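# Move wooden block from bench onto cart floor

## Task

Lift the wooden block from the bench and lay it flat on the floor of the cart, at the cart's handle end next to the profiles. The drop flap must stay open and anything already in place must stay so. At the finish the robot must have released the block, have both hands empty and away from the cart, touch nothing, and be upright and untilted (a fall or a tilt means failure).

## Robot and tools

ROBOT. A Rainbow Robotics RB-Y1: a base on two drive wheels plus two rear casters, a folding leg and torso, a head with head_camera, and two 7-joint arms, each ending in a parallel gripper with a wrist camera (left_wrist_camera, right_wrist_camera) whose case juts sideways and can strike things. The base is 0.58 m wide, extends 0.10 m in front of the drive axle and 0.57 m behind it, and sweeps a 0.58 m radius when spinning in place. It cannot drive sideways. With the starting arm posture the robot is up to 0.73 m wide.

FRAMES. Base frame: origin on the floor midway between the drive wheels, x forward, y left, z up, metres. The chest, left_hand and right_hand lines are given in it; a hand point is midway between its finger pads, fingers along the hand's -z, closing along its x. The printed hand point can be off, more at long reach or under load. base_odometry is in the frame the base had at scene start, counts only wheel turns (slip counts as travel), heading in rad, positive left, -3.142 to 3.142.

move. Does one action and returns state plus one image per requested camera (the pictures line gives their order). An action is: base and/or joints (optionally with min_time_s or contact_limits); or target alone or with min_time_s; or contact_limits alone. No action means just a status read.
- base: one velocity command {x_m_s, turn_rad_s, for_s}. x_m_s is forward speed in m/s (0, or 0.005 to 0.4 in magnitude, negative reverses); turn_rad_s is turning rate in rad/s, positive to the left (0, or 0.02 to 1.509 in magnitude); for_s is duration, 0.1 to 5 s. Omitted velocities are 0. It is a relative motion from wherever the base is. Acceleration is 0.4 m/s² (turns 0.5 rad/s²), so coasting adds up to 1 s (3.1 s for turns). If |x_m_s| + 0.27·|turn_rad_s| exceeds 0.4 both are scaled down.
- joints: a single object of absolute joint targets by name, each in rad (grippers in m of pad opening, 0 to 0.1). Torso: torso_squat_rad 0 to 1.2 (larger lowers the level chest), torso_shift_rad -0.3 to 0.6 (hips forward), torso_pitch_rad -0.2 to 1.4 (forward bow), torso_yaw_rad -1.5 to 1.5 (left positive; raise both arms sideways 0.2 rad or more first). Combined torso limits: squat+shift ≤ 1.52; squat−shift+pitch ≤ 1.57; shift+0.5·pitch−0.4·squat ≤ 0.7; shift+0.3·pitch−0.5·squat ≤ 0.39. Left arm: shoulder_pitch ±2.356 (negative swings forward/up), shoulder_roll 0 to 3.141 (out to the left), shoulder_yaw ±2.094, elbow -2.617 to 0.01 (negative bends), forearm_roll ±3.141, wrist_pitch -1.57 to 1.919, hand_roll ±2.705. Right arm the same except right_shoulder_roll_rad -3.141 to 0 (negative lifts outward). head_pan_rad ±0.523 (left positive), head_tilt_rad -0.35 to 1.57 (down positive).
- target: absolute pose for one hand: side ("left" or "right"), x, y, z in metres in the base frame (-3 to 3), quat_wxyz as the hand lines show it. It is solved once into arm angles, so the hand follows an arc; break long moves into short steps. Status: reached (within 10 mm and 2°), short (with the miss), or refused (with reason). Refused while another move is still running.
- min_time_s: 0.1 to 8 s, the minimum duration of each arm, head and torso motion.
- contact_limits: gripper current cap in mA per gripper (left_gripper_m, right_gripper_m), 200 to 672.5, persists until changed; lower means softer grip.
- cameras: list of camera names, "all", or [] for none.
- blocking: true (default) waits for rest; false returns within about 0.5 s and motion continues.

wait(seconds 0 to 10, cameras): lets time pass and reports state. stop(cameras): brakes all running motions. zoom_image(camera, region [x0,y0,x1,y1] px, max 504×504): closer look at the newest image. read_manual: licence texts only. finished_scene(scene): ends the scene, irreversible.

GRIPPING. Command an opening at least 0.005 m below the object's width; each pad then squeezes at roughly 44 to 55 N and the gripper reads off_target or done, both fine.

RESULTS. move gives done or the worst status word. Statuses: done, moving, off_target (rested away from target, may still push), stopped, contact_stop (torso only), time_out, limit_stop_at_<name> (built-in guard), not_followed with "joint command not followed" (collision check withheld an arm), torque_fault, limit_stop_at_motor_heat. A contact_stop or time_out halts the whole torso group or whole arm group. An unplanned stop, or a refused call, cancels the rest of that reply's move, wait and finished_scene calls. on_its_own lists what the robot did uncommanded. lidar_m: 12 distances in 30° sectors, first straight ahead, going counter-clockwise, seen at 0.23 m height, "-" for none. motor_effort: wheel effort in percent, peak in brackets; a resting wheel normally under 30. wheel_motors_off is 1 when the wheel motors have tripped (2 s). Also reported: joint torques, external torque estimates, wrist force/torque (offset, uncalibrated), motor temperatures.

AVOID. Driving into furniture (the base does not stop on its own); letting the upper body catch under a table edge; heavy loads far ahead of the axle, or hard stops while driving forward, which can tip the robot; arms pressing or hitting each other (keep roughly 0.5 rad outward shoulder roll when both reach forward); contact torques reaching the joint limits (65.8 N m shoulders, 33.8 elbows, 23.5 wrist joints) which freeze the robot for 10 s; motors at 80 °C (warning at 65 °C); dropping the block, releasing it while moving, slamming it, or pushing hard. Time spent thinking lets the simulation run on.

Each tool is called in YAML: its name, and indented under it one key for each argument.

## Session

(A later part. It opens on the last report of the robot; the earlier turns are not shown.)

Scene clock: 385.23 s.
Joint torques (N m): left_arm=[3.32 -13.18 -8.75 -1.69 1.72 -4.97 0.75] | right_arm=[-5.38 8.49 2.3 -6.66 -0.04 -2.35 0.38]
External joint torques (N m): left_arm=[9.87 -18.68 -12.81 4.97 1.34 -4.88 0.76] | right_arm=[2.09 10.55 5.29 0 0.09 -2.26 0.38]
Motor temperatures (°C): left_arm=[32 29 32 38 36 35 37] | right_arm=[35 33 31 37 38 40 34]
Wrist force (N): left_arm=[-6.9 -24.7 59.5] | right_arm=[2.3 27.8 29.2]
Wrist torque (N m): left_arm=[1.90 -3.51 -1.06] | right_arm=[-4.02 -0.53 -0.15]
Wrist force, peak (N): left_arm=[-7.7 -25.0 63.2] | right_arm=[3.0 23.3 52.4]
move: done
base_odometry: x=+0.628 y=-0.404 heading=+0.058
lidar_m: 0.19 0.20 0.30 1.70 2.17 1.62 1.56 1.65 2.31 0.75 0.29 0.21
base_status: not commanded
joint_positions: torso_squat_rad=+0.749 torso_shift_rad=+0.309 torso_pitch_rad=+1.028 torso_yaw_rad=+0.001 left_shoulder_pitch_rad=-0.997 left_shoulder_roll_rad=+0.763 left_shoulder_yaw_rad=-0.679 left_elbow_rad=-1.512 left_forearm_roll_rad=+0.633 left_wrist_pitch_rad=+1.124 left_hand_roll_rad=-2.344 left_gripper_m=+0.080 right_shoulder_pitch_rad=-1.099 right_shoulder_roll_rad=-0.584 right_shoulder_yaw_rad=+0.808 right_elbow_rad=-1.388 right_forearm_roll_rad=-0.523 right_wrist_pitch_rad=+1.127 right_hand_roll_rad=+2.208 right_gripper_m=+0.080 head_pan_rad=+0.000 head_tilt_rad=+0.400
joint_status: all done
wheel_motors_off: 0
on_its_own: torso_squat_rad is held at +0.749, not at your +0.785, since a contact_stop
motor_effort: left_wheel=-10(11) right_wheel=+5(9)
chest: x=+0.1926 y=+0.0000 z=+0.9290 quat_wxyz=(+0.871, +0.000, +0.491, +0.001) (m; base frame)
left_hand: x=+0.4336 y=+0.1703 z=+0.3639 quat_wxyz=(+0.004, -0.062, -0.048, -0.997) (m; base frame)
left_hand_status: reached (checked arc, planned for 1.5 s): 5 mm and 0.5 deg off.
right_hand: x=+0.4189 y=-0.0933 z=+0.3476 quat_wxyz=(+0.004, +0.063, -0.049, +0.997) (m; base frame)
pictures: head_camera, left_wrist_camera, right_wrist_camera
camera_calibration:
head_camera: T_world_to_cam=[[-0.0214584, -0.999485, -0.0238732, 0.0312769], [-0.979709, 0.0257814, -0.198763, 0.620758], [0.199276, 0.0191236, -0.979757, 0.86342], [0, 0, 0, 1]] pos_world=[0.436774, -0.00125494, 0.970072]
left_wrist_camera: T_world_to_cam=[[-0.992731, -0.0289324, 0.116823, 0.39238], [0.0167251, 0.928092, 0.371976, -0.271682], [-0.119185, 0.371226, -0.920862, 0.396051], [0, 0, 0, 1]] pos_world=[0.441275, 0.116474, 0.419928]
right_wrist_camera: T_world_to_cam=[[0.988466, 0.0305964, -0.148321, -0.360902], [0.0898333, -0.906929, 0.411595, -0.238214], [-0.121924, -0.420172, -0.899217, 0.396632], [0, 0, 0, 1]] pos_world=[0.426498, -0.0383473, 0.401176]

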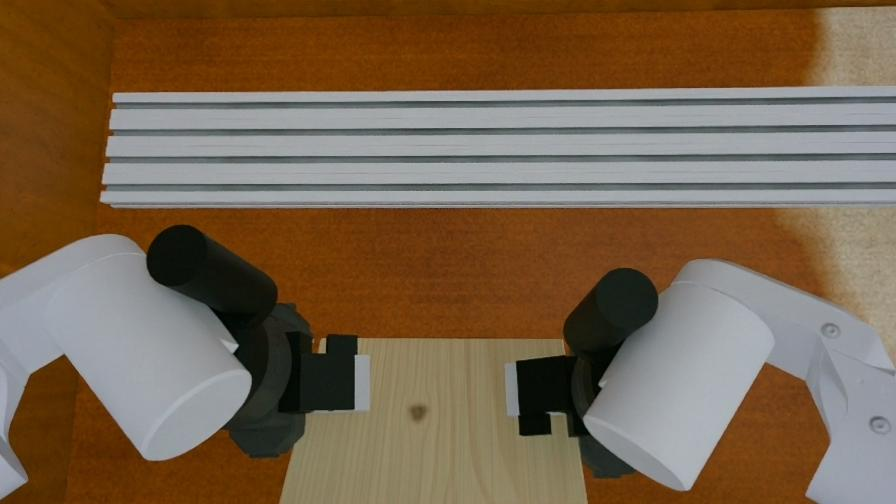

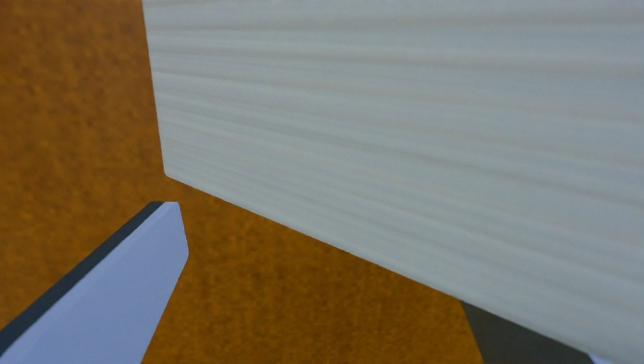

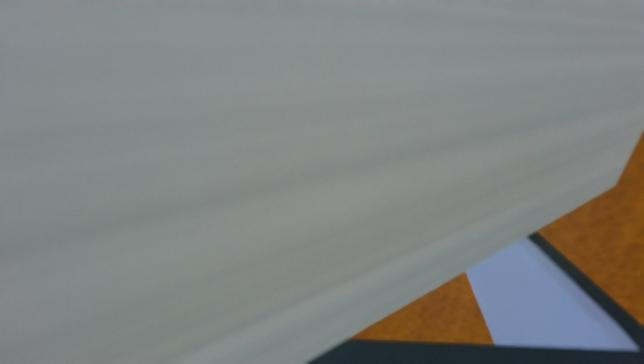

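move:
  target: {"side":"right","x":0.43,"y":-0.083,"z":0.358,"quat_wxyz":[0.003,0.065,-0.05,0.9966]}
  min_time_s: 1
  cameras: []

move:
  target: {"side":"left","x":0.455,"y":0.158,"z":0.366,"quat_wxyz":[0.003,-0.065,-0.05,-0.9966]}
  min_time_s: 1
  cameras: []

move:
  target: {"side":"right","x":0.465,"y":-0.083,"z":0.356,"quat_wxyz":[0.003,0.065,-0.05,0.9966]}
  min_time_s: 1

Scene clock: 391.07 s.
Joint torques (N m): left_arm=[3.56 -17.77 -8.69 -3.13 2.42 -6.98 1.62] | right_arm=[-22.87 23.63 -7.35 -23.11 -5.3 -7.42 -1.86]
External joint torques (N m): left_arm=[10.1 -23.3 -12.75 3.52 2.05 -6.89 1.62] | right_arm=[-14.74 25.61 -4.19 -16.39 -5.16 -7.36 -1.87]
Motor temperatures (°C): left_arm=[32 29 32 38 36 34 37] | right_arm=[35 32 31 36 38 40 34]
Wrist force (N): left_arm=[-4.6 -37.0 76.0] | right_arm=[4.3 44.8 -11.1]
Wrist torque (N m): left_arm=[2.50 -4.38 -1.81] | right_arm=[-1.33 0.41 1.83]
Wrist force, peak (N): left_arm=[-3.9 -38.0 76.1] | right_arm=[4.5 45.3 -11.0]
move: done
base_odometry: x=+0.628 y=-0.404 heading=+0.058
lidar_m: 0.19 0.21 0.30 1.71 2.17 1.62 1.55 1.67 2.31 0.77 0.29 0.21
base_status: not commanded
joint_positions: torso_squat_rad=+0.749 torso_shift_rad=+0.309 torso_pitch_rad=+1.028 torso_yaw_rad=+0.001 left_shoulder_pitch_rad=-0.997 left_shoulder_roll_rad=+0.764 left_shoulder_yaw_rad=-0.679 left_elbow_rad=-1.512 left_forearm_roll_rad=+0.633 left_wrist_pitch_rad=+1.125 left_hand_roll_rad=-2.345 left_gripper_m=+0.080 right_shoulder_pitch_rad=-1.129 right_shoulder_roll_rad=-0.579 right_shoulder_yaw_rad=+0.802 right_elbow_rad=-1.391 right_forearm_roll_rad=-0.537 right_wrist_pitch_rad=+1.171 right_hand_roll_rad=+2.207 right_gripper_m=+0.080 head_pan_rad=+0.000 head_tilt_rad=+0.400
joint_status: all done
wheel_motors_off: 0
on_its_own: torso_squat_rad is held at +0.749, not at your +0.785, since a contact_stop
motor_effort: left_wheel=-10(10) right_wheel=+5(7)
chest: x=+0.1927 y=-0.0001 z=+0.9289 quat_wxyz=(+0.871, +0.000, +0.492, +0.001) (m; base frame)
left_hand: x=+0.4337 y=+0.1713 z=+0.3636 quat_wxyz=(+0.004, -0.062, -0.047, -0.997) (m; base frame)
right_hand: x=+0.4282 y=-0.0893 z=+0.3551 quat_wxyz=(+0.003, +0.067, -0.044, +0.997) (m; base frame)
right_hand_status: reached (checked arc, planned for 1.0 s): 7 mm and 0.7 deg off.
pictures: none
No camera images: "cameras" was empty.

Scene clock: 392.40 s.
Joint torques (N m): left_arm=[-18.79 -22.98 3.78 -24.06 9.24 -7.68 0.24] | right_arm=[-19.4 27.73 -1.65 -25.83 -6.01 -8.01 0.72]
External joint torques (N m): left_arm=[-10.95 -28.32 -0.48 -17.46 8.85 -7.63 0.25] | right_arm=[-11.33 29.73 1.5 -19.12 -5.88 -7.95 0.71]
Motor temperatures (°C): left_arm=[32 29 32 38 36 34 37] | right_arm=[35 32 31 36 38 40 34]
Wrist force (N): left_arm=[-1.5 -50.1 -14.1] | right_arm=[-2.7 51.6 -8.3]
Wrist torque (N m): left_arm=[0.02 0.68 -0.15] | right_arm=[-1.63 -0.17 -1.16]
Wrist force, peak (N): left_arm=[0.6 -45.3 77.2] | right_arm=[-2.5 52.4 -11.2]
move: done
base_odometry: x=+0.628 y=-0.404 heading=+0.058
lidar_m: 0.19 0.20 0.28 1.72 2.17 1.59 1.56 1.66 2.31 0.77 0.28 0.21
base_status: not commanded
joint_positions: torso_squat_rad=+0.749 torso_shift_rad=+0.310 torso_pitch_rad=+1.031 torso_yaw_rad=+0.001 left_shoulder_pitch_rad=-1.067 left_shoulder_roll_rad=+0.735 left_shoulder_yaw_rad=-0.675 left_elbow_rad=-1.443 left_forearm_roll_rad=+0.661 left_wrist_pitch_rad=+1.155 left_hand_roll_rad=-2.372 left_gripper_m=+0.080 right_shoulder_pitch_rad=-1.130 right_shoulder_roll_rad=-0.580 right_shoulder_yaw_rad=+0.801 right_elbow_rad=-1.390 right_forearm_roll_rad=-0.537 right_wrist_pitch_rad=+1.171 right_hand_roll_rad=+2.206 right_gripper_m=+0.080 head_pan_rad=+0.000 head_tilt_rad=+0.400
joint_status: all done
wheel_motors_off: 0
on_its_own: torso_squat_rad is held at +0.749, not at your +0.785, since a contact_stop
motor_effort: left_wheel=-7(11) right_wheel=+6(8)
chest: x=+0.1938 y=+0.0000 z=+0.9280 quat_wxyz=(+0.870, +0.000, +0.493, +0.000) (m; base frame)
left_hand: x=+0.4538 y=+0.1646 z=+0.3629 quat_wxyz=(+0.004, -0.067, -0.044, -0.997) (m; base frame)
left_hand_status: reached (checked arc, planned for 1.0 s): 7 mm and 0.8 deg off.
right_hand: x=+0.4287 y=-0.0902 z=+0.3536 quat_wxyz=(+0.004, +0.067, -0.043, +0.997) (m; base frame)
pictures: none
No camera images: "cameras" was empty.

Scene clock: 393.73 s.
Joint torques (N m): left_arm=[-17.65 -24.82 -2.22 -26.85 8.6 -8.22 -2.64] | right_arm=[-25.06 28.02 -4.21 -24.07 -5.26 -8.15 1.35]
External joint torques (N m): left_arm=[-9.79 -30.18 -6.48 -20.27 8.21 -8.17 -2.63] | right_arm=[-15.16 30.35 -0.73 -17.62 -5.13 -8.11 1.34]
Motor temperatures (°C): left_arm=[32 29 32 38 36 35 37] | right_arm=[35 32 31 36 38 40 34]
Wrist force (N): left_arm=[-8.7 -52.2 -13.9] | right_arm=[5.5 50.0 -4.1]
Wrist torque (N m): left_arm=[-0.44 -0.41 2.79] | right_arm=[-1.43 0.48 -1.19]
Wrist force, peak (N): left_arm=[-16.3 -59.2 -9.0] | right_arm=[14.2 58.0 -8.0]
move: done
base_odometry: x=+0.628 y=-0.404 heading=+0.058
lidar_m: 0.20 0.21 0.30 1.71 2.17 1.61 1.56 1.65 2.29 0.76 0.30 0.21
base_status: not commanded
joint_positions: torso_squat_rad=+0.749 torso_shift_rad=+0.310 torso_pitch_rad=+1.031 torso_yaw_rad=+0.001 left_shoulder_pitch_rad=-1.068 left_shoulder_roll_rad=+0.735 left_shoulder_yaw_rad=-0.674 left_elbow_rad=-1.442 left_forearm_roll_rad=+0.661 left_wrist_pitch_rad=+1.155 left_hand_roll_rad=-2.371 left_gripper_m=+0.080 right_shoulder_pitch_rad=-1.216 right_shoulder_roll_rad=-0.559 right_shoulder_yaw_rad=+0.771 right_elbow_rad=-1.276 right_forearm_roll_rad=-0.597 right_wrist_pitch_rad=+1.167 right_hand_roll_rad=+2.281 right_gripper_m=+0.080 head_pan_rad=+0.000 head_tilt_rad=+0.400
joint_status: all done
wheel_motors_off: 0
on_its_own: torso_squat_rad is held at +0.749, not at your +0.785, since a contact_stop
motor_effort: left_wheel=-5(7) right_wheel=+7(8)
chest: x=+0.1938 y=+0.0000 z=+0.9280 quat_wxyz=(+0.870, +0.000, +0.493, +0.000) (m; base frame)
left_hand: x=+0.4545 y=+0.1651 z=+0.3630 quat_wxyz=(+0.005, -0.067, -0.043, -0.997) (m; base frame)
right_hand: x=+0.4639 y=-0.0904 z=+0.3539 quat_wxyz=(+0.005, +0.066, -0.043, +0.997) (m; base frame)
right_hand_status: reached (checked arc, planned for 1.0 s): 8 mm and 0.8 deg off.
pictures: head_camera, left_wrist_camera, right_wrist_camera
camera_calibration:
head_camera: T_world_to_cam=[[-0.0214976, -0.999493, -0.0234834, 0.0310001], [-0.980393, 0.0256771, -0.195371, 0.618676], [0.195875, 0.018823, -0.980448, 0.863467], [0, 0, 0, 1]] pos_world=[0.438081, -0.0011545, 0.968184]
left_wrist_camera: T_world_to_cam=[[-0.991268, -0.0325097, 0.12779, 0.408961], [0.0188016, 0.924381, 0.381006, -0.270404], [-0.130513, 0.380082, -0.915699, 0.401406], [0, 0, 0, 1]] pos_world=[0.462863, 0.110684, 0.418331]
right_wrist_camera: T_world_to_cam=[[0.987375, 0.0268244, -0.156112, -0.401577], [0.0911893, -0.902119, 0.421742, -0.245977], [-0.129519, -0.430653, -0.893176, 0.409428], [0, 0, 0, 1]] pos_world=[0.471966, -0.034807, 0.406739]

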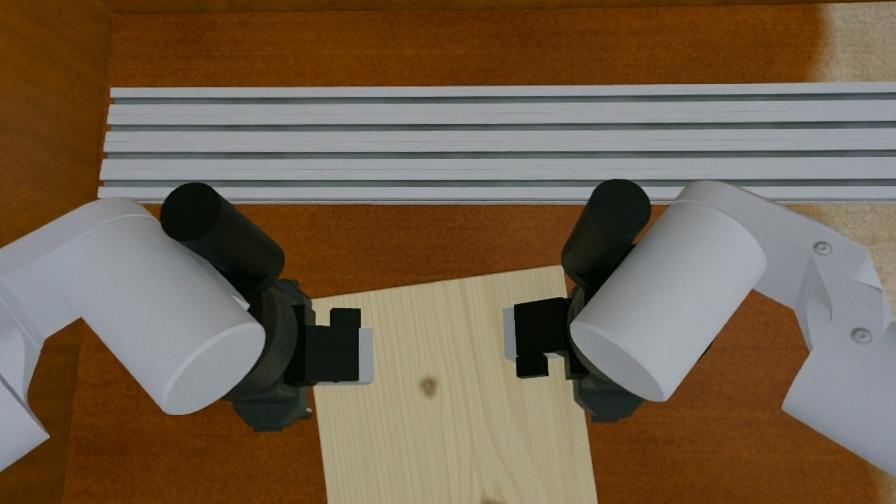

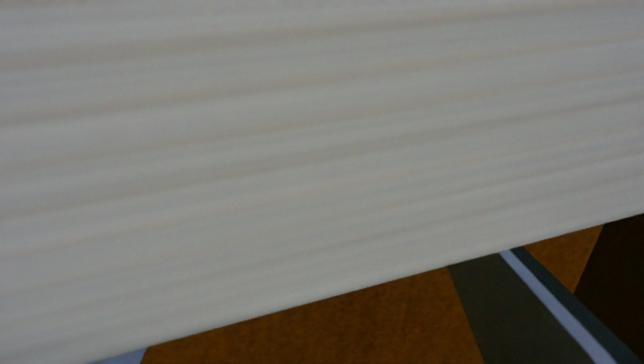

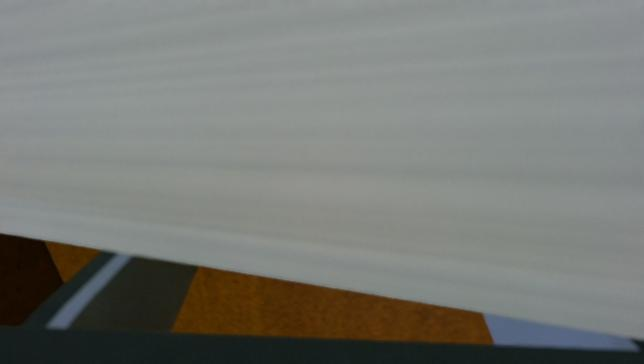

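move:
  target: {"side":"right","x":0.465,"y":-0.095,"z":0.356,"quat_wxyz":[0.003,0.065,-0.05,0.9966]}
  min_time_s: 1
  cameras: []

move:
  target: {"side":"left","x":0.455,"y":0.174,"z":0.366,"quat_wxyz":[0.003,-0.065,-0.05,-0.9966]}
  min_time_s: 1
  cameras: ["left_wrist_camera","right_wrist_camera","head_camera"]

Scene clock: 396.83 s.
Joint torques (N m): left_arm=[-13.8 -11.24 0.95 -17.97 4.81 -4.3 -1.63] | right_arm=[-14.03 8.61 -4.79 -15.85 -2.75 -3.54 1.13]
External joint torques (N m): left_arm=[-5.92 -16.51 -3.3 -11.34 4.42 -4.25 -1.63] | right_arm=[-4.31 11.4 -1.2 -9.44 -2.61 -3.5 1.13]
Motor temperatures (°C): left_arm=[32 29 32 38 36 35 37] | right_arm=[35 32 31 36 38 40 34]
Wrist force (N): left_arm=[-5.3 -26.4 -12.3] | right_arm=[-0.3 22.8 -5.5]
Wrist torque (N m): left_arm=[0.15 -0.11 1.48] | right_arm=[-0.78 -0.01 -0.99]
Wrist force, peak (N): left_arm=[-8.4 -53.7 -14.1] | right_arm=[5.3 51.3 -4.6]
move: done
base_odometry: x=+0.628 y=-0.404 heading=+0.058
lidar_m: 0.20 0.21 0.30 1.71 2.17 1.62 1.56 1.65 2.30 0.77 0.28 0.20
base_status: not commanded
joint_positions: torso_squat_rad=+0.749 torso_shift_rad=+0.310 torso_pitch_rad=+1.031 torso_yaw_rad=+0.001 left_shoulder_pitch_rad=-1.069 left_shoulder_roll_rad=+0.732 left_shoulder_yaw_rad=-0.674 left_elbow_rad=-1.444 left_forearm_roll_rad=+0.662 left_wrist_pitch_rad=+1.154 left_hand_roll_rad=-2.372 left_gripper_m=+0.080 right_shoulder_pitch_rad=-1.203 right_shoulder_roll_rad=-0.583 right_shoulder_yaw_rad=+0.763 right_elbow_rad=-1.296 right_forearm_roll_rad=-0.612 right_wrist_pitch_rad=+1.160 right_hand_roll_rad=+2.295 right_gripper_m=+0.080 head_pan_rad=+0.000 head_tilt_rad=+0.400
joint_status: all done
wheel_motors_off: 0
on_its_own: torso_squat_rad is held at +0.749, not at your +0.785, since a contact_stop
motor_effort: left_wheel=-5(7) right_wheel=+6(8)
chest: x=+0.1938 y=+0.0000 z=+0.9280 quat_wxyz=(+0.870, +0.000, +0.493, +0.000) (m; base frame)
left_hand: x=+0.4543 y=+0.1618 z=+0.3635 quat_wxyz=(+0.004, -0.067, -0.046, -0.997) (m; base frame)
right_hand: x=+0.4647 y=-0.0978 z=+0.3550 quat_wxyz=(+0.004, +0.066, -0.047, +0.997) (m; base frame)
right_hand_status: reached (checked arc, planned for 1.0 s): 3 mm and 0.4 deg off.
pictures: none
No camera images: "cameras" was empty.

Scene clock: 398.17 s.
Joint torques (N m): left_arm=[-6.28 5.14 6.28 -7.07 0.62 -0.67 -0.36] | right_arm=[-12.19 2.44 -4.4 -9.11 -1.17 -0.99 0.12]
External joint torques (N m): left_arm=[1.33 -0.78 1.86 -0.56 0.23 -0.61 -0.36] | right_arm=[-2.45 5.19 -0.8 -2.67 -1.03 -0.93 0.12]
Motor temperatures (°C): left_arm=[32 29 32 38 36 35 37] | right_arm=[35 32 31 36 37 40 34]
Wrist force (N): left_arm=[0.6 -0.2 -7.2] | right_arm=[-1.0 6.9 -6.4]
Wrist torque (N m): left_arm=[-0.21 0.25 0.08] | right_arm=[-0.13 0.07 0.13]
Wrist force, peak (N): left_arm=[-4.5 -27.3 -13.2] | right_arm=[-0.1 24.1 -5.5]
move: done
base_odometry: x=+0.628 y=-0.404 heading=+0.058
lidar_m: 0.19 0.20 0.30 1.70 2.16 1.61 1.56 1.66 2.30 0.75 0.28 0.20
base_status: not commanded
joint_positions: torso_squat_rad=+0.749 torso_shift_rad=+0.310 torso_pitch_rad=+1.031 torso_yaw_rad=+0.001 left_shoulder_pitch_rad=-1.049 left_shoulder_roll_rad=+0.765 left_shoulder_yaw_rad=-0.661 left_elbow_rad=-1.463 left_forearm_roll_rad=+0.685 left_wrist_pitch_rad=+1.141 left_hand_roll_rad=-2.393 left_gripper_m=+0.080 right_shoulder_pitch_rad=-1.204 right_shoulder_roll_rad=-0.581 right_shoulder_yaw_rad=+0.763 right_elbow_rad=-1.297 right_forearm_roll_rad=-0.612 right_wrist_pitch_rad=+1.159 right_hand_roll_rad=+2.296 right_gripper_m=+0.080 head_pan_rad=+0.000 head_tilt_rad=+0.400
joint_status: all done
wheel_motors_off: 0
on_its_own: torso_squat_rad is held at +0.749, not at your +0.785, since a contact_stop
motor_effort: left_wheel=-7(8) right_wheel=+7(9)
chest: x=+0.1938 y=+0.0000 z=+0.9281 quat_wxyz=(+0.870, +0.000, +0.493, +0.000) (m; base frame)
left_hand: x=+0.4552 y=+0.1737 z=+0.3659 quat_wxyz=(+0.003, -0.065, -0.049, -0.997) (m; base frame)
left_hand_status: reached (checked arc, planned for 1.0 s): 0 mm and 0.1 deg off.
right_hand: x=+0.4649 y=-0.0962 z=+0.3557 quat_wxyz=(+0.003, +0.065, -0.048, +0.997) (m; base frame)
pictures: head_camera, left_wrist_camera, right_wrist_camera
camera_calibration:
head_camera: T_world_to_cam=[[-0.0215101, -0.999495, -0.023392, 0.0309197], [-0.980351, 0.0256755, -0.195584, 0.618804], [0.196086, 0.0187253, -0.980408, 0.863551], [0, 0, 0, 1]] pos_world=[0.43798, -0.00115426, 0.968384]
left_wrist_camera: T_world_to_cam=[[-0.992022, -0.0267528, 0.123194, 0.410594], [0.0208709, 0.928885, 0.36978, -0.277065], [-0.124326, 0.369401, -0.920916, 0.401937], [0, 0, 0, 1]] pos_world=[0.463072, 0.11987, 0.42202]
right_wrist_camera: T_world_to_cam=[[0.987709, 0.0314666, -0.153106, -0.402925], [0.0927614, -0.906388, 0.412135, -0.249773], [-0.125805, -0.421272, -0.898166, 0.409625], [0, 0, 0, 1]] pos_world=[0.472674, -0.0411494, 0.409161]

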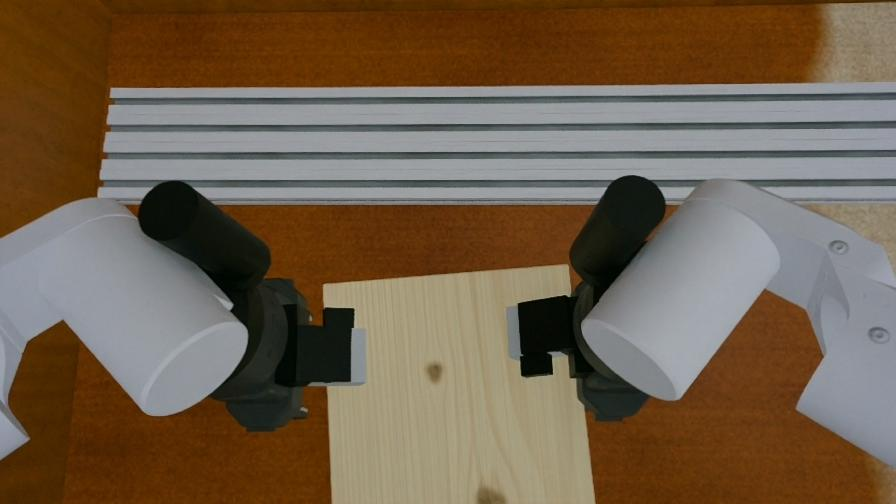

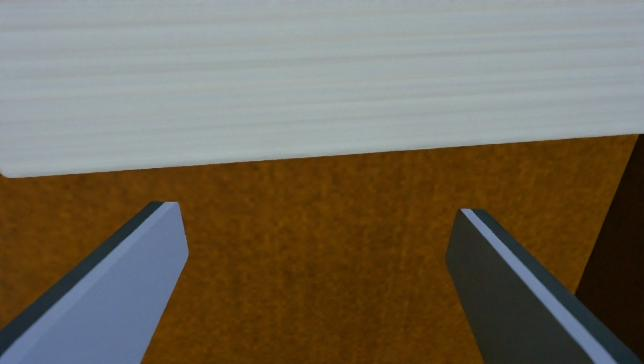

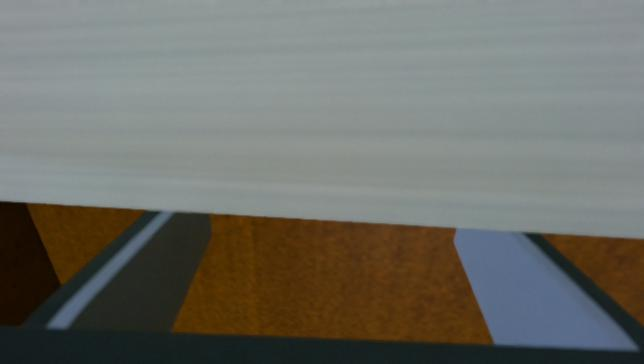

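move:
  target: {"side":"left","x":0.45,"y":0.20,"z":0.50,"quat_wxyz":[0.003,-0.065,-0.05,-0.9966]}
  cameras: []

move:
  target: {"side":"left","x":0.43,"y":0.24,"z":0.74,"quat_wxyz":[0.003,-0.065,-0.05,-0.9966]}
  cameras: []

move:
  target: {"side":"right","x":0.42,"y":-0.115,"z":0.360,"quat_wxyz":[0.003,0.065,-0.05,0.9966]}
  cameras: ["head_camera"]

Scene clock: 401.23 s.
Joint torques (N m): left_arm=[-5.72 8.01 8 -6.69 0.42 -0.57 -0.02] | right_arm=[-11.03 -0.99 -4.41 -7.18 -0.49 -0.1 0.03]
External joint torques (N m): left_arm=[0.9 -0.73 1.82 -0.05 -0.01 -0.42 -0.01] | right_arm=[-1.28 1.73 -0.82 -0.73 -0.35 -0.05 0.02]
Motor temperatures (°C): left_arm=[32 29 32 38 36 34 37] | right_arm=[35 32 31 36 37 39 34]
Wrist force (N): left_arm=[0.2 0.9 -6.8] | right_arm=[-1.1 2.4 -5.5]
Wrist torque (N m): left_arm=[-0.30 0.18 0.10] | right_arm=[-0.21 0.02 -0.07]
Wrist force, peak (N): left_arm=[0.7 4.3 -7.8] | right_arm=[-0.7 7.9 -6.7]
move: done
base_odometry: x=+0.628 y=-0.404 heading=+0.058
lidar_m: 0.20 0.21 0.30 1.71 2.18 1.62 1.56 1.65 2.31 0.76 0.28 0.21
base_status: not commanded
joint_positions: torso_squat_rad=+0.749 torso_shift_rad=+0.310 torso_pitch_rad=+1.031 torso_yaw_rad=+0.001 left_shoulder_pitch_rad=-0.944 left_shoulder_roll_rad=+1.098 left_shoulder_yaw_rad=-0.526 left_elbow_rad=-2.069 left_forearm_roll_rad=+0.859 left_wrist_pitch_rad=+1.408 left_hand_roll_rad=-2.167 left_gripper_m=+0.080 right_shoulder_pitch_rad=-1.204 right_shoulder_roll_rad=-0.580 right_shoulder_yaw_rad=+0.763 right_elbow_rad=-1.298 right_forearm_roll_rad=-0.612 right_wrist_pitch_rad=+1.159 right_hand_roll_rad=+2.296 right_gripper_m=+0.080 head_pan_rad=+0.000 head_tilt_rad=+0.400
joint_status: all done
wheel_motors_off: 0
on_its_own: torso_squat_rad is held at +0.749, not at your +0.785, since a contact_stop
motor_effort: left_wheel=-4(23) right_wheel=+4(22)
chest: x=+0.1937 y=+0.0000 z=+0.9281 quat_wxyz=(+0.870, +0.000, +0.493, +0.000) (m; base frame)
left_hand: x=+0.4500 y=+0.1998 z=+0.4999 quat_wxyz=(+0.003, -0.065, -0.050, -0.997) (m; base frame)
left_hand_status: reached (checked arc, planned for 0.9 s): 0 mm and 0.1 deg off.
right_hand: x=+0.4650 y=-0.0953 z=+0.3560 quat_wxyz=(+0.003, +0.065, -0.049, +0.997) (m; base frame)
pictures: none
No camera images: "cameras" was empty.

Scene clock: 402.87 s.
Joint torques (N m): left_arm=[-4.18 8.77 7.83 -0.24 0.02 -0.53 0] | right_arm=[-10.25 -2.03 -4.4 -6.85 -0.33 0.06 0.09]
External joint torques (N m): left_arm=[0.97 -1.87 1.04 0.36 -0.39 -0.3 0] | right_arm=[-0.5 0.69 -0.81 -0.4 -0.19 0.12 0.09]
Motor temperatures (°C): left_arm=[32 29 32 38 36 34 37] | right_arm=[35 32 31 36 37 39 34]
Wrist force (N): left_arm=[0.6 0.7 -7.6] | right_arm=[-1.1 2.2 -5.5]
Wrist torque (N m): left_arm=[-0.28 0.23 0.13] | right_arm=[-0.22 0.02 -0.08]
Wrist force, peak (N): left_arm=[1.2 3.7 -8.3] | right_arm=[-0.4 3.7 -5.6]
move: done
base_odometry: x=+0.628 y=-0.404 heading=+0.058
lidar_m: 0.20 0.22 0.31 1.71 2.16 1.62 1.56 1.65 2.32 0.75 0.28 0.21
base_status: not commanded
joint_positions: torso_squat_rad=+0.749 torso_shift_rad=+0.310 torso_pitch_rad=+1.031 torso_yaw_rad=+0.001 left_shoulder_pitch_rad=-0.696 left_shoulder_roll_rad=+1.510 left_shoulder_yaw_rad=+0.434 left_elbow_rad=-2.603 left_forearm_roll_rad=+1.684 left_wrist_pitch_rad=+1.739 left_hand_roll_rad=-1.927 left_gripper_m=+0.080 right_shoulder_pitch_rad=-1.204 right_shoulder_roll_rad=-0.580 right_shoulder_yaw_rad=+0.763 right_elbow_rad=-1.298 right_forearm_roll_rad=-0.612 right_wrist_pitch_rad=+1.159 right_hand_roll_rad=+2.296 right_gripper_m=+0.080 head_pan_rad=+0.000 head_tilt_rad=+0.400
joint_status: all done
wheel_motors_off: 0
on_its_own: torso_squat_rad is held at +0.749, not at your +0.785, since a contact_stop
motor_effort: left_wheel=-7(26) right_wheel=+8(22)
chest: x=+0.1937 y=+0.0000 z=+0.9281 quat_wxyz=(+0.870, +0.000, +0.493, +0.000) (m; base frame)
left_hand: x=+0.4300 y=+0.2401 z=+0.7402 quat_wxyz=(+0.003, -0.065, -0.049, -0.997) (m; base frame)
left_hand_status: reached (checked arc, planned for 1.3 s): 0 mm and 0.1 deg off.
right_hand: x=+0.4650 y=-0.0951 z=+0.3562 quat_wxyz=(+0.003, +0.065, -0.050, +0.997) (m; base frame)
pictures: none
No camera images: "cameras" was empty.

Scene clock: 403.73 s.
Joint torques (N m): left_arm=[-4.2 8.78 8.36 -0.4 0.26 -0.59 0.02] | right_arm=[-7.62 -4.03 -2.74 -7.53 -0.27 -0.01 -0.06]
External joint torques (N m): left_arm=[0.96 -1.86 1.56 0.21 -0.16 -0.36 0.03] | right_arm=[-0.65 -0.62 0.63 -0.85 -0.12 0.07 -0.07]
Motor temperatures (°C): left_arm=[32 29 32 38 36 34 37] | right_arm=[35 32 31 36 37 39 34]
Wrist force (N): left_arm=[0.3 1.3 -7.2] | right_arm=[-0.7 2.6 -4.8]
Wrist torque (N m): left_arm=[-0.32 0.14 0.08] | right_arm=[-0.26 0.07 -0.08]
Wrist force, peak (N): left_arm=[0.5 0.8 -8.4] | right_arm=[-1.2 3.6 -5.9]
move: done
base_odometry: x=+0.628 y=-0.404 heading=+0.058
lidar_m: 0.20 0.22 0.30 1.71 2.17 1.61 1.56 1.66 2.30 0.74 0.29 0.22
base_status: not commanded
joint_positions: torso_squat_rad=+0.749 torso_shift_rad=+0.310 torso_pitch_rad=+1.031 torso_yaw_rad=+0.001 left_shoulder_pitch_rad=-0.696 left_shoulder_roll_rad=+1.510 left_shoulder_yaw_rad=+0.434 left_elbow_rad=-2.603 left_forearm_roll_rad=+1.684 left_wrist_pitch_rad=+1.739 left_hand_roll_rad=-1.927 left_gripper_m=+0.080 right_shoulder_pitch_rad=-1.065 right_shoulder_roll_rad=-0.665 right_shoulder_yaw_rad=+0.784 right_elbow_rad=-1.490 right_forearm_roll_rad=-0.561 right_wrist_pitch_rad=+1.155 right_hand_roll_rad=+2.216 right_gripper_m=+0.080 head_pan_rad=+0.000 head_tilt_rad=+0.400
joint_status: all done
wheel_motors_off: 0
on_its_own: torso_squat_rad is held at +0.749, not at your +0.785, since a contact_stop
motor_effort: left_wheel=-7(8) right_wheel=+7(11)
chest: x=+0.1937 y=+0.0000 z=+0.9281 quat_wxyz=(+0.870, +0.000, +0.493, +0.000) (m; base frame)
left_hand: x=+0.4300 y=+0.2401 z=+0.7402 quat_wxyz=(+0.003, -0.065, -0.049, -0.997) (m; base frame)
right_hand: x=+0.4199 y=-0.1148 z=+0.3600 quat_wxyz=(+0.003, +0.066, -0.050, +0.997) (m; base frame)
right_hand_status: reached (checked arc, planned for 0.5 s): 0 mm and 0.1 deg off.
pictures: head_camera
camera_calibration:
head_camera: T_world_to_cam=[[-0.0215865, -0.99949, -0.0235113, 0.0309691], [-0.980311, 0.0257775, -0.19577, 0.618891], [0.196277, 0.0188224, -0.980368, 0.863548], [0, 0, 0, 1]] pos_world=[0.43788, -0.0012542, 0.968483]

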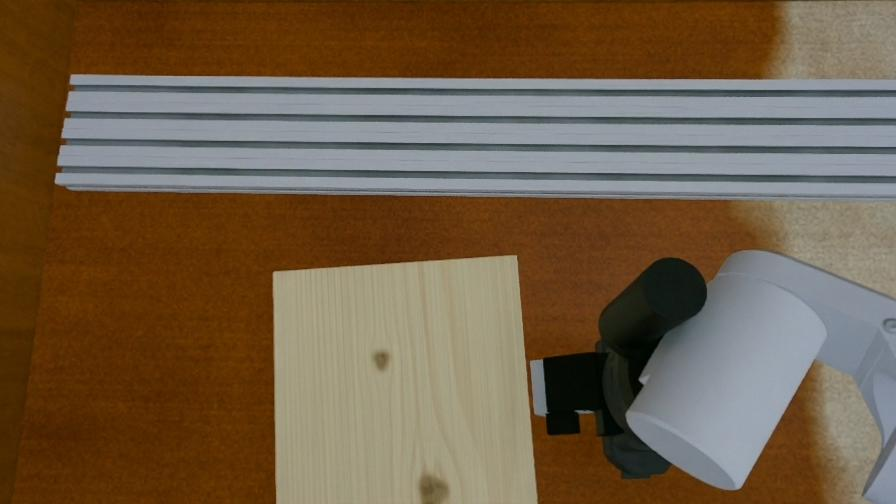

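move:
  target: {"side":"right","x":0.41,"y":0.03,"z":0.352,"quat_wxyz":[0.003,0.065,-0.05,0.9966]}
  min_time_s: 2.5
  cameras: ["head_camera"]

Scene clock: 409.70 s.
Joint torques (N m): left_arm=[-3.9 8.78 7.74 -0.24 0.25 -0.56 0.06] | right_arm=[-14.8 11.53 -1.56 -10.27 -0.28 -2.02 -0.29]
External joint torques (N m): left_arm=[1.26 -1.86 0.94 0.37 -0.16 -0.32 0.06] | right_arm=[-5.02 7.08 0.29 -3.09 -0.15 -1.89 -0.29]
Motor temperatures (°C): left_arm=[32 29 32 38 36 34 37] | right_arm=[35 32 31 35 37 39 34]
Wrist force (N): left_arm=[0.2 0.4 -7.5] | right_arm=[2.3 10.9 -4.3]
Wrist torque (N m): left_arm=[-0.22 0.16 0.08] | right_arm=[-0.21 -0.03 0.01]
Wrist force, peak (N): left_arm=[-0.1 0.9 -8.4] | right_arm=[-0.8 16.7 2.4]
move: done
base_odometry: x=+0.628 y=-0.404 heading=+0.058
lidar_m: 0.20 0.22 0.32 1.70 2.17 1.62 1.56 1.64 2.32 0.75 0.30 0.21
base_status: not commanded
joint_positions: torso_squat_rad=+0.749 torso_shift_rad=+0.310 torso_pitch_rad=+1.030 torso_yaw_rad=+0.001 left_shoulder_pitch_rad=-0.696 left_shoulder_roll_rad=+1.510 left_shoulder_yaw_rad=+0.434 left_elbow_rad=-2.603 left_forearm_roll_rad=+1.684 left_wrist_pitch_rad=+1.739 left_hand_roll_rad=-1.927 left_gripper_m=+0.080 right_shoulder_pitch_rad=-1.266 right_shoulder_roll_rad=-0.260 right_shoulder_yaw_rad=+0.884 right_elbow_rad=-1.122 right_forearm_roll_rad=-0.405 right_wrist_pitch_rad=+1.166 right_hand_roll_rad=+2.079 right_gripper_m=+0.080 head_pan_rad=+0.000 head_tilt_rad=+0.400
joint_status: all done
wheel_motors_off: 0
on_its_own: torso_squat_rad is held at +0.749, not at your +0.785, since a contact_stop
motor_effort: left_wheel=-9(9) right_wheel=+8(12)
chest: x=+0.1937 y=+0.0000 z=+0.9281 quat_wxyz=(+0.870, +0.000, +0.493, +0.000) (m; base frame)
left_hand: x=+0.4300 y=+0.2401 z=+0.7401 quat_wxyz=(+0.003, -0.065, -0.049, -0.997) (m; base frame)
right_hand: x=+0.4094 y=+0.0281 z=+0.3520 quat_wxyz=(+0.004, +0.065, -0.049, +0.997) (m; base frame)
right_hand_status: reached (checked arc, planned for 2.5 s): 2 mm and 0.1 deg off.
pictures: head_camera
camera_calibration:
head_camera: T_world_to_cam=[[-0.0217184, -0.999492, -0.0233343, 0.0308562], [-0.980289, 0.0258739, -0.195868, 0.618976], [0.196372, 0.0186204, -0.980353, 0.863491], [0, 0, 0, 1]] pos_world=[0.43788, -0.0012534, 0.968483]

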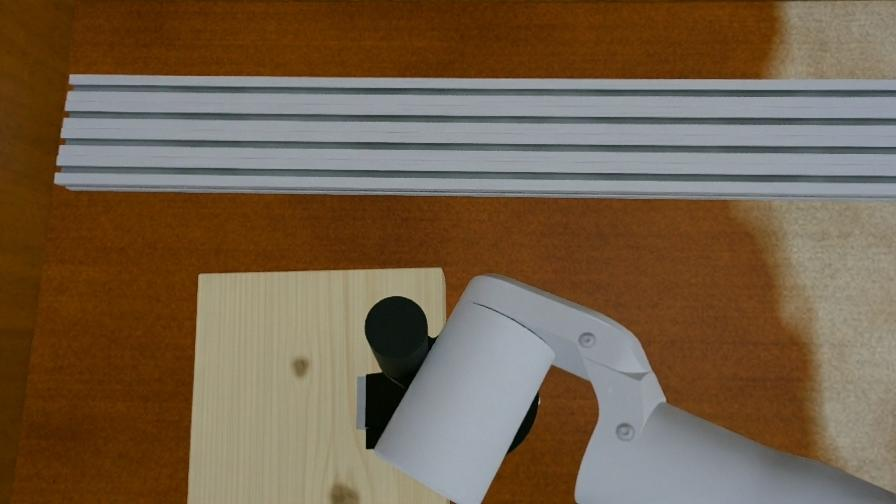

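move:
  target: {"side":"right","x":0.42,"y":-0.03,"z":0.40,"quat_wxyz":[0.003,0.065,-0.05,0.9966]}
  cameras: []

move:
  target: {"side":"right","x":0.43,"y":-0.14,"z":0.55,"quat_wxyz":[0.003,0.065,-0.05,0.9966]}
  cameras: []

move:
  target: {"side":"right","x":0.43,"y":-0.2,"z":0.75,"quat_wxyz":[0.003,0.065,-0.05,0.9966]}
  cameras: []

move:
  target: {"side":"left","x":0.43,"y":0.12,"z":0.75,"quat_wxyz":[0.003,-0.065,-0.05,-0.9966]}
  cameras: ["head_camera"]

Scene clock: 413.67 s.
Joint torques (N m): left_arm=[-4.34 8.95 7.8 -0.38 0.23 -0.65 0.05] | right_arm=[-7.92 1.83 -4.39 -8.44 -0.36 -0.16 -0.21]
External joint torques (N m): left_arm=[0.82 -1.7 1 0.22 -0.18 -0.42 0.06] | right_arm=[0.82 1.24 -1.42 -0.77 -0.21 -0.03 -0.22]
Motor temperatures (°C): left_arm=[31 29 32 38 35 34 37] | right_arm=[35 31 31 35 37 38 34]
Wrist force (N): left_arm=[-0.1 0.5 -6.8] | right_arm=[-0.6 2.4 -5.6]
Wrist torque (N m): left_arm=[-0.21 0.15 0.12] | right_arm=[-0.24 0.08 -0.11]
Wrist force, peak (N): left_arm=[0.3 1.2 -8.4] | right_arm=[2.7 11.4 -4.9]
move: done
base_odometry: x=+0.628 y=-0.404 heading=+0.058
lidar_m: 0.20 0.21 0.31 1.71 2.15 1.60 1.56 1.65 2.31 0.76 0.30 0.21
base_status: not commanded
joint_positions: torso_squat_rad=+0.749 torso_shift_rad=+0.310 torso_pitch_rad=+1.031 torso_yaw_rad=+0.001 left_shoulder_pitch_rad=-0.696 left_shoulder_roll_rad=+1.510 left_shoulder_yaw_rad=+0.434 left_elbow_rad=-2.603 left_forearm_roll_rad=+1.684 left_wrist_pitch_rad=+1.739 left_hand_roll_rad=-1.927 left_gripper_m=+0.080 right_shoulder_pitch_rad=-1.167 right_shoulder_roll_rad=-0.501 right_shoulder_yaw_rad=+0.832 right_elbow_rad=-1.547 right_forearm_roll_rad=-0.472 right_wrist_pitch_rad=+1.355 right_hand_roll_rad=+2.066 right_gripper_m=+0.080 head_pan_rad=+0.000 head_tilt_rad=+0.400
joint_status: all done
wheel_motors_off: 0
on_its_own: torso_squat_rad is held at +0.749, not at your +0.785, since a contact_stop
motor_effort: left_wheel=-7(9) right_wheel=+6(10)
chest: x=+0.1937 y=+0.0001 z=+0.9281 quat_wxyz=(+0.870, +0.000, +0.493, +0.000) (m; base frame)
left_hand: x=+0.4300 y=+0.2401 z=+0.7402 quat_wxyz=(+0.003, -0.065, -0.049, -0.997) (m; base frame)
right_hand: x=+0.4200 y=-0.0299 z=+0.3998 quat_wxyz=(+0.003, +0.066, -0.050, +0.997) (m; base frame)
right_hand_status: reached (checked arc, planned for 0.8 s): 0 mm and 0.1 deg off.
pictures: none
No camera images: "cameras" was empty.

Scene clock: 415.07 s.
Joint torques (N m): left_arm=[-4.34 8.91 7.99 -0.32 0.15 -0.47 0.06] | right_arm=[-6.32 -6.11 -5.89 -7.32 -0.13 -0.33 -0.04]
External joint torques (N m): left_arm=[0.81 -1.74 1.19 0.29 -0.26 -0.23 0.06] | right_arm=[0.75 0.44 -0.6 -0.46 0.01 -0.16 -0.05]
Motor temperatures (°C): left_arm=[31 29 32 38 35 34 37] | right_arm=[35 31 31 35 37 38 34]
Wrist force (N): left_arm=[-0.2 0.4 -7.6] | right_arm=[-0.7 2.5 -5.4]
Wrist torque (N m): left_arm=[-0.23 0.12 0.10] | right_arm=[-0.25 0.11 -0.10]
Wrist force, peak (N): left_arm=[-0.1 0.6 -8.1] | right_arm=[0.0 2.0 -6.6]
move: done
base_odometry: x=+0.628 y=-0.404 heading=+0.058
lidar_m: 0.20 0.22 0.32 1.71 2.16 1.62 1.56 1.65 2.30 0.74 0.29 0.22
base_status: not commanded
joint_positions: torso_squat_rad=+0.749 torso_shift_rad=+0.310 torso_pitch_rad=+1.031 torso_yaw_rad=+0.001 left_shoulder_pitch_rad=-0.696 left_shoulder_roll_rad=+1.510 left_shoulder_yaw_rad=+0.434 left_elbow_rad=-2.603 left_forearm_roll_rad=+1.684 left_wrist_pitch_rad=+1.739 left_hand_roll_rad=-1.927 left_gripper_m=+0.080 right_shoulder_pitch_rad=-1.042 right_shoulder_roll_rad=-0.969 right_shoulder_yaw_rad=+0.565 right_elbow_rad=-2.272 right_forearm_roll_rad=-0.806 right_wrist_pitch_rad=+1.679 right_hand_roll_rad=+1.959 right_gripper_m=+0.080 head_pan_rad=+0.000 head_tilt_rad=+0.400
joint_status: all done
wheel_motors_off: 0
on_its_own: torso_squat_rad is held at +0.749, not at your +0.785, since a contact_stop
motor_effort: left_wheel=-6(7) right_wheel=+5(8)
chest: x=+0.1937 y=+0.0001 z=+0.9281 quat_wxyz=(+0.870, +0.000, +0.493, +0.000) (m; base frame)
left_hand: x=+0.4300 y=+0.2401 z=+0.7401 quat_wxyz=(+0.003, -0.065, -0.049, -0.997) (m; base frame)
right_hand: x=+0.4301 y=-0.1399 z=+0.5499 quat_wxyz=(+0.003, +0.065, -0.050, +0.997) (m; base frame)
right_hand_status: reached (checked arc, planned for 1.1 s): 0 mm and 0.0 deg off.
pictures: none
No camera images: "cameras" was empty.

Scene clock: 416.37 s.
Joint torques (N m): left_arm=[-4.47 8.8 8.26 -0.36 0.2 -0.41 0.07] | right_arm=[-8.55 -10.42 -6.42 -0.59 0.05 -0.39 0.24]
External joint torques (N m): left_arm=[0.68 -1.84 1.46 0.25 -0.21 -0.18 0.07] | right_arm=[-1.11 0.27 -0.13 0.09 0.15 -0.13 0.23]
Motor temperatures (°C): left_arm=[31 29 32 38 35 34 37] | right_arm=[35 31 31 35 37 38 34]
Wrist force (N): left_arm=[-0.1 0.4 -7.7] | right_arm=[-1.5 2.6 -5.6]
Wrist torque (N m): left_arm=[-0.26 0.13 0.11] | right_arm=[-0.27 -0.04 -0.10]
Wrist force, peak (N): left_arm=[0.7 0.7 -8.1] | right_arm=[-0.1 2.7 -7.2]
move: done
base_odometry: x=+0.628 y=-0.404 heading=+0.058
lidar_m: 0.20 0.22 0.31 1.71 2.18 1.60 1.55 1.66 2.30 0.76 0.30 0.21
base_status: not commanded
joint_positions: torso_squat_rad=+0.749 torso_shift_rad=+0.310 torso_pitch_rad=+1.030 torso_yaw_rad=+0.001 left_shoulder_pitch_rad=-0.696 left_shoulder_roll_rad=+1.510 left_shoulder_yaw_rad=+0.434 left_elbow_rad=-2.603 left_forearm_roll_rad=+1.684 left_wrist_pitch_rad=+1.739 left_hand_roll_rad=-1.927 left_gripper_m=+0.080 right_shoulder_pitch_rad=-1.211 right_shoulder_roll_rad=-1.371 right_shoulder_yaw_rad=-0.029 right_elbow_rad=-2.617 right_forearm_roll_rad=-1.702 right_wrist_pitch_rad=+1.902 right_hand_roll_rad=+1.685 right_gripper_m=+0.080 head_pan_rad=+0.000 head_tilt_rad=+0.400
joint_status: all done
wheel_motors_off: 0
on_its_own: torso_squat_rad is held at +0.749, not at your +0.785, since a contact_stop
motor_effort: left_wheel=-6(7) right_wheel=+7(9)
chest: x=+0.1937 y=+0.0001 z=+0.9281 quat_wxyz=(+0.870, +0.000, +0.493, +0.000) (m; base frame)
left_hand: x=+0.4300 y=+0.2401 z=+0.7402 quat_wxyz=(+0.003, -0.065, -0.049, -0.997) (m; base frame)
right_hand: x=+0.4302 y=-0.2000 z=+0.7499 quat_wxyz=(+0.003, +0.067, -0.050, +0.996) (m; base frame)
right_hand_status: reached (checked arc, planned for 0.9 s): 0 mm and 0.3 deg off.
pictures: none
No camera images: "cameras" was empty.

Scene clock: 418.17 s.
Joint torques (N m): left_arm=[-10.52 4.89 7.38 0.12 0.11 -0.49 -0.15] | right_arm=[-8.23 -10.54 -6.39 -0.8 -0.11 -0.33 0.16]
External joint torques (N m): left_arm=[0.84 -1.07 0.41 0.76 -0.18 -0.09 -0.15] | right_arm=[-0.79 0.14 -0.11 -0.12 0 -0.07 0.15]
Motor temperatures (°C): left_arm=[31 29 31 37 35 34 37] | right_arm=[35 31 31 34 37 38 34]
Wrist force (N): left_arm=[-0.5 0.4 -7.7] | right_arm=[-0.8 2.4 -5.2]
Wrist torque (N m): left_arm=[-0.25 0.12 0.08] | right_arm=[-0.21 0.04 -0.12]
Wrist force, peak (N): left_arm=[-0.4 0.4 -8.5] | right_arm=[-0.9 3.5 -5.8]
move: done
base_odometry: x=+0.628 y=-0.404 heading=+0.058
lidar_m: 0.20 0.22 0.31 1.70 2.16 1.62 1.57 1.67 2.31 0.75 0.30 0.22
base_status: not commanded
joint_positions: torso_squat_rad=+0.749 torso_shift_rad=+0.310 torso_pitch_rad=+1.030 torso_yaw_rad=+0.001 left_shoulder_pitch_rad=-1.832 left_shoulder_roll_rad=+1.236 left_shoulder_yaw_rad=-0.636 left_elbow_rad=-2.563 left_forearm_roll_rad=+1.650 left_wrist_pitch_rad=+1.802 left_hand_roll_rad=-1.360 left_gripper_m=+0.080 right_shoulder_pitch_rad=-1.211 right_shoulder_roll_rad=-1.371 right_shoulder_yaw_rad=-0.029 right_elbow_rad=-2.617 right_forearm_roll_rad=-1.702 right_wrist_pitch_rad=+1.902 right_hand_roll_rad=+1.685 right_gripper_m=+0.080 head_pan_rad=+0.000 head_tilt_rad=+0.400
joint_status: all done
wheel_motors_off: 0
on_its_own: torso_squat_rad is held at +0.749, not at your +0.785, since a contact_stop
motor_effort: left_wheel=-7(7) right_wheel=+6(8)
chest: x=+0.1937 y=+0.0001 z=+0.9281 quat_wxyz=(+0.870, +0.000, +0.493, +0.000) (m; base frame)
left_hand: x=+0.4300 y=+0.1200 z=+0.7501 quat_wxyz=(+0.003, -0.065, -0.050, -0.997) (m; base frame)
left_hand_status: reached (checked arc, planned for 1.5 s): 0 mm and 0.0 deg off.
right_hand: x=+0.4302 y=-0.2000 z=+0.7499 quat_wxyz=(+0.003, +0.067, -0.050, +0.996) (m; base frame)
pictures: head_camera
camera_calibration:
head_camera: T_world_to_cam=[[-0.0215038, -0.999495, -0.0233965, 0.0309215], [-0.980293, 0.0256758, -0.195873, 0.61898], [0.196375, 0.0187234, -0.98035, 0.863485], [0, 0, 0, 1]] pos_world=[0.43788, -0.00115425, 0.968483]

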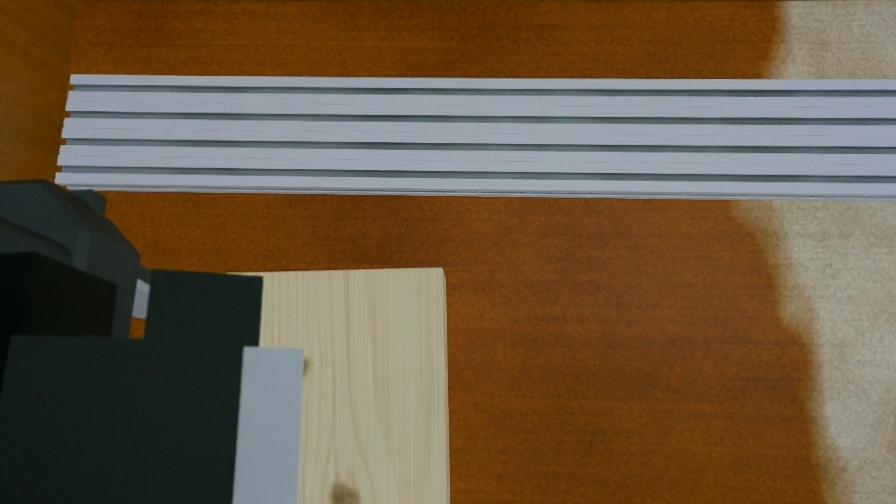

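move:
  base: {"x_m_s":-0.25,"for_s":2.2}
  cameras: []

move:
  joints: {"torso_pitch_rad":0.45,"torso_squat_rad":0.3,"torso_shift_rad":0.0,"head_tilt_rad":0.6}
  cameras: ["head_camera"]

Scene clock: 422.27 s.
Joint torques (N m): left_arm=[-10.7 4.78 7.19 -0.27 0.17 -0.52 -0.19] | right_arm=[-8.46 -10.44 -6.34 -0.88 -0.11 -0.33 0.28]
External joint torques (N m): left_arm=[0.65 -1.17 0.22 0.37 -0.11 -0.12 -0.18] | right_arm=[-1.02 0.25 -0.05 -0.2 -0.01 -0.07 0.27]
Motor temperatures (°C): left_arm=[31 29 31 37 35 34 37] | right_arm=[35 31 31 34 36 38 34]
Wrist force (N): left_arm=[0.4 0.3 -7.5] | right_arm=[-1.0 2.6 -5.3]
Wrist torque (N m): left_arm=[-0.22 0.18 0.09] | right_arm=[-0.27 0.04 -0.09]
Wrist force, peak (N): left_arm=[-0.6 0.4 -8.6] | right_arm=[-0.9 2.8 -6.3]
move: done
base_odometry: x=+0.079 y=-0.435 heading=+0.057
lidar_m: 0.76 0.81 1.92 3.64 1.42 1.04 1.01 1.07 1.49 4.41 2.16 0.77
base_status: done (sent for 2.2 of 2.2 s)
joint_positions: torso_squat_rad=+0.749 torso_shift_rad=+0.310 torso_pitch_rad=+1.030 torso_yaw_rad=+0.001 left_shoulder_pitch_rad=-1.832 left_shoulder_roll_rad=+1.236 left_shoulder_yaw_rad=-0.636 left_elbow_rad=-2.563 left_forearm_roll_rad=+1.650 left_wrist_pitch_rad=+1.802 left_hand_roll_rad=-1.360 left_gripper_m=+0.080 right_shoulder_pitch_rad=-1.211 right_shoulder_roll_rad=-1.371 right_shoulder_yaw_rad=-0.029 right_elbow_rad=-2.617 right_forearm_roll_rad=-1.702 right_wrist_pitch_rad=+1.902 right_hand_roll_rad=+1.685 right_gripper_m=+0.080 head_pan_rad=+0.000 head_tilt_rad=+0.400
joint_status: not commanded
wheel_motors_off: 0
on_its_own: torso_squat_rad is held at +0.749, not at your +0.785, since a contact_stop
motor_effort: left_wheel=-13(26) right_wheel=+15(27)
chest: x=+0.1936 y=+0.0001 z=+0.9282 quat_wxyz=(+0.870, +0.000, +0.493, +0.000) (m; base frame)
left_hand: x=+0.4300 y=+0.1200 z=+0.7501 quat_wxyz=(+0.003, -0.065, -0.050, -0.997) (m; base frame)
right_hand: x=+0.4302 y=-0.2000 z=+0.7499 quat_wxyz=(+0.003, +0.067, -0.050, +0.996) (m; base frame)
pictures: none
No camera images: "cameras" was empty.

Scene clock: 425.20 s.
Joint torques (N m): left_arm=[-11.29 4.03 7.34 4.35 -0.8 -0.29 -0.06] | right_arm=[-10.4 -8.72 -5.97 3.75 0.87 -0.31 0.21]
External joint torques (N m): left_arm=[0.62 -0.72 0.41 0.22 0.02 -0.16 -0.09] | right_arm=[-1 0.39 -0.02 0.22 -0.05 0.05 0.24]
Motor temperatures (°C): left_arm=[31 29 31 37 35 34 37] | right_arm=[35 31 31 34 36 38 34]
Wrist force (N): left_arm=[3.8 -0.1 -7.5] | right_arm=[2.4 2.5 -5.3]
Wrist torque (N m): left_arm=[-0.18 0.33 0.05] | right_arm=[-0.21 0.26 -0.06]
Wrist force, peak (N): left_arm=[0.2 0.6 -9.1] | right_arm=[-1.4 2.7 -6.3]
move: done
base_odometry: x=+0.079 y=-0.435 heading=+0.057
lidar_m: 0.75 0.79 1.92 3.66 1.41 1.05 1.00 1.07 1.50 4.42 2.12 0.78
base_status: not commanded
joint_positions: torso_squat_rad=+0.300 torso_shift_rad=+0.000 torso_pitch_rad=+0.450 torso_yaw_rad=+0.001 left_shoulder_pitch_rad=-1.832 left_shoulder_roll_rad=+1.236 left_shoulder_yaw_rad=-0.636 left_elbow_rad=-2.563 left_forearm_roll_rad=+1.650 left_wrist_pitch_rad=+1.802 left_hand_roll_rad=-1.360 left_gripper_m=+0.080 right_shoulder_pitch_rad=-1.211 right_shoulder_roll_rad=-1.371 right_shoulder_yaw_rad=-0.029 right_elbow_rad=-2.617 right_forearm_roll_rad=-1.702 right_wrist_pitch_rad=+1.902 right_hand_roll_rad=+1.685 right_gripper_m=+0.080 head_pan_rad=+0.000 head_tilt_rad=+0.600
joint_status: all done
wheel_motors_off: 0
motor_effort: left_wheel=-13(17) right_wheel=+14(19)
chest: x=-0.0935 y=+0.0001 z=+1.2279 quat_wxyz=(+0.975, +0.000, +0.223, +0.001) (m; base frame)
left_hand: x=+0.2019 y=+0.1200 z=+1.2086 quat_wxyz=(-0.012, +0.223, -0.049, -0.973) (m; base frame)
right_hand: x=+0.2021 y=-0.1999 z=+1.2086 quat_wxyz=(-0.012, -0.221, -0.048, +0.974) (m; base frame)
pictures: head_camera
camera_calibration:
head_camera: T_world_to_cam=[[-0.0111065, -0.9995, -0.0296043, 0.0406807], [-0.83739, 0.0254775, -0.546011, 0.82635], [0.546492, 0.0187261, -0.837255, 1.10871], [0, 0, 0, 1]] pos_world=[0.0865255, -0.00115485, 1.38068]

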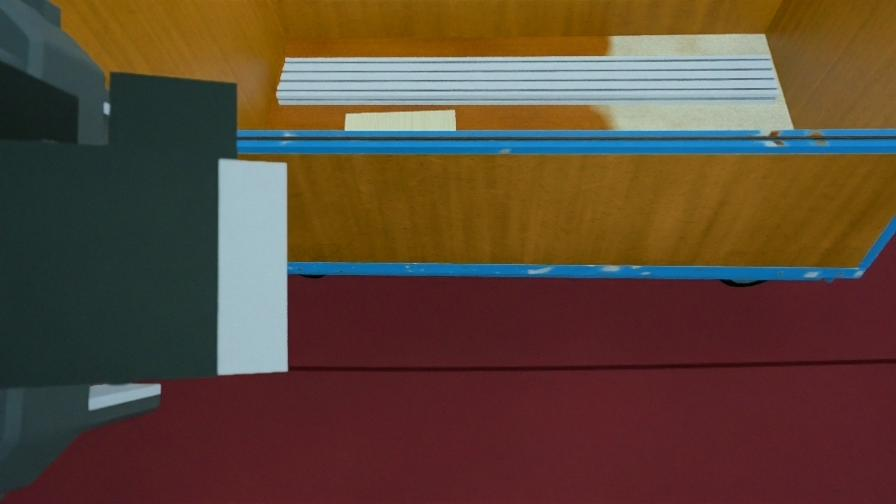

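Done: the block lies flat beside the profiles, and the robot is clear of the cart.

finished_scene:
  scene: 2

The scene is finished: the task was done.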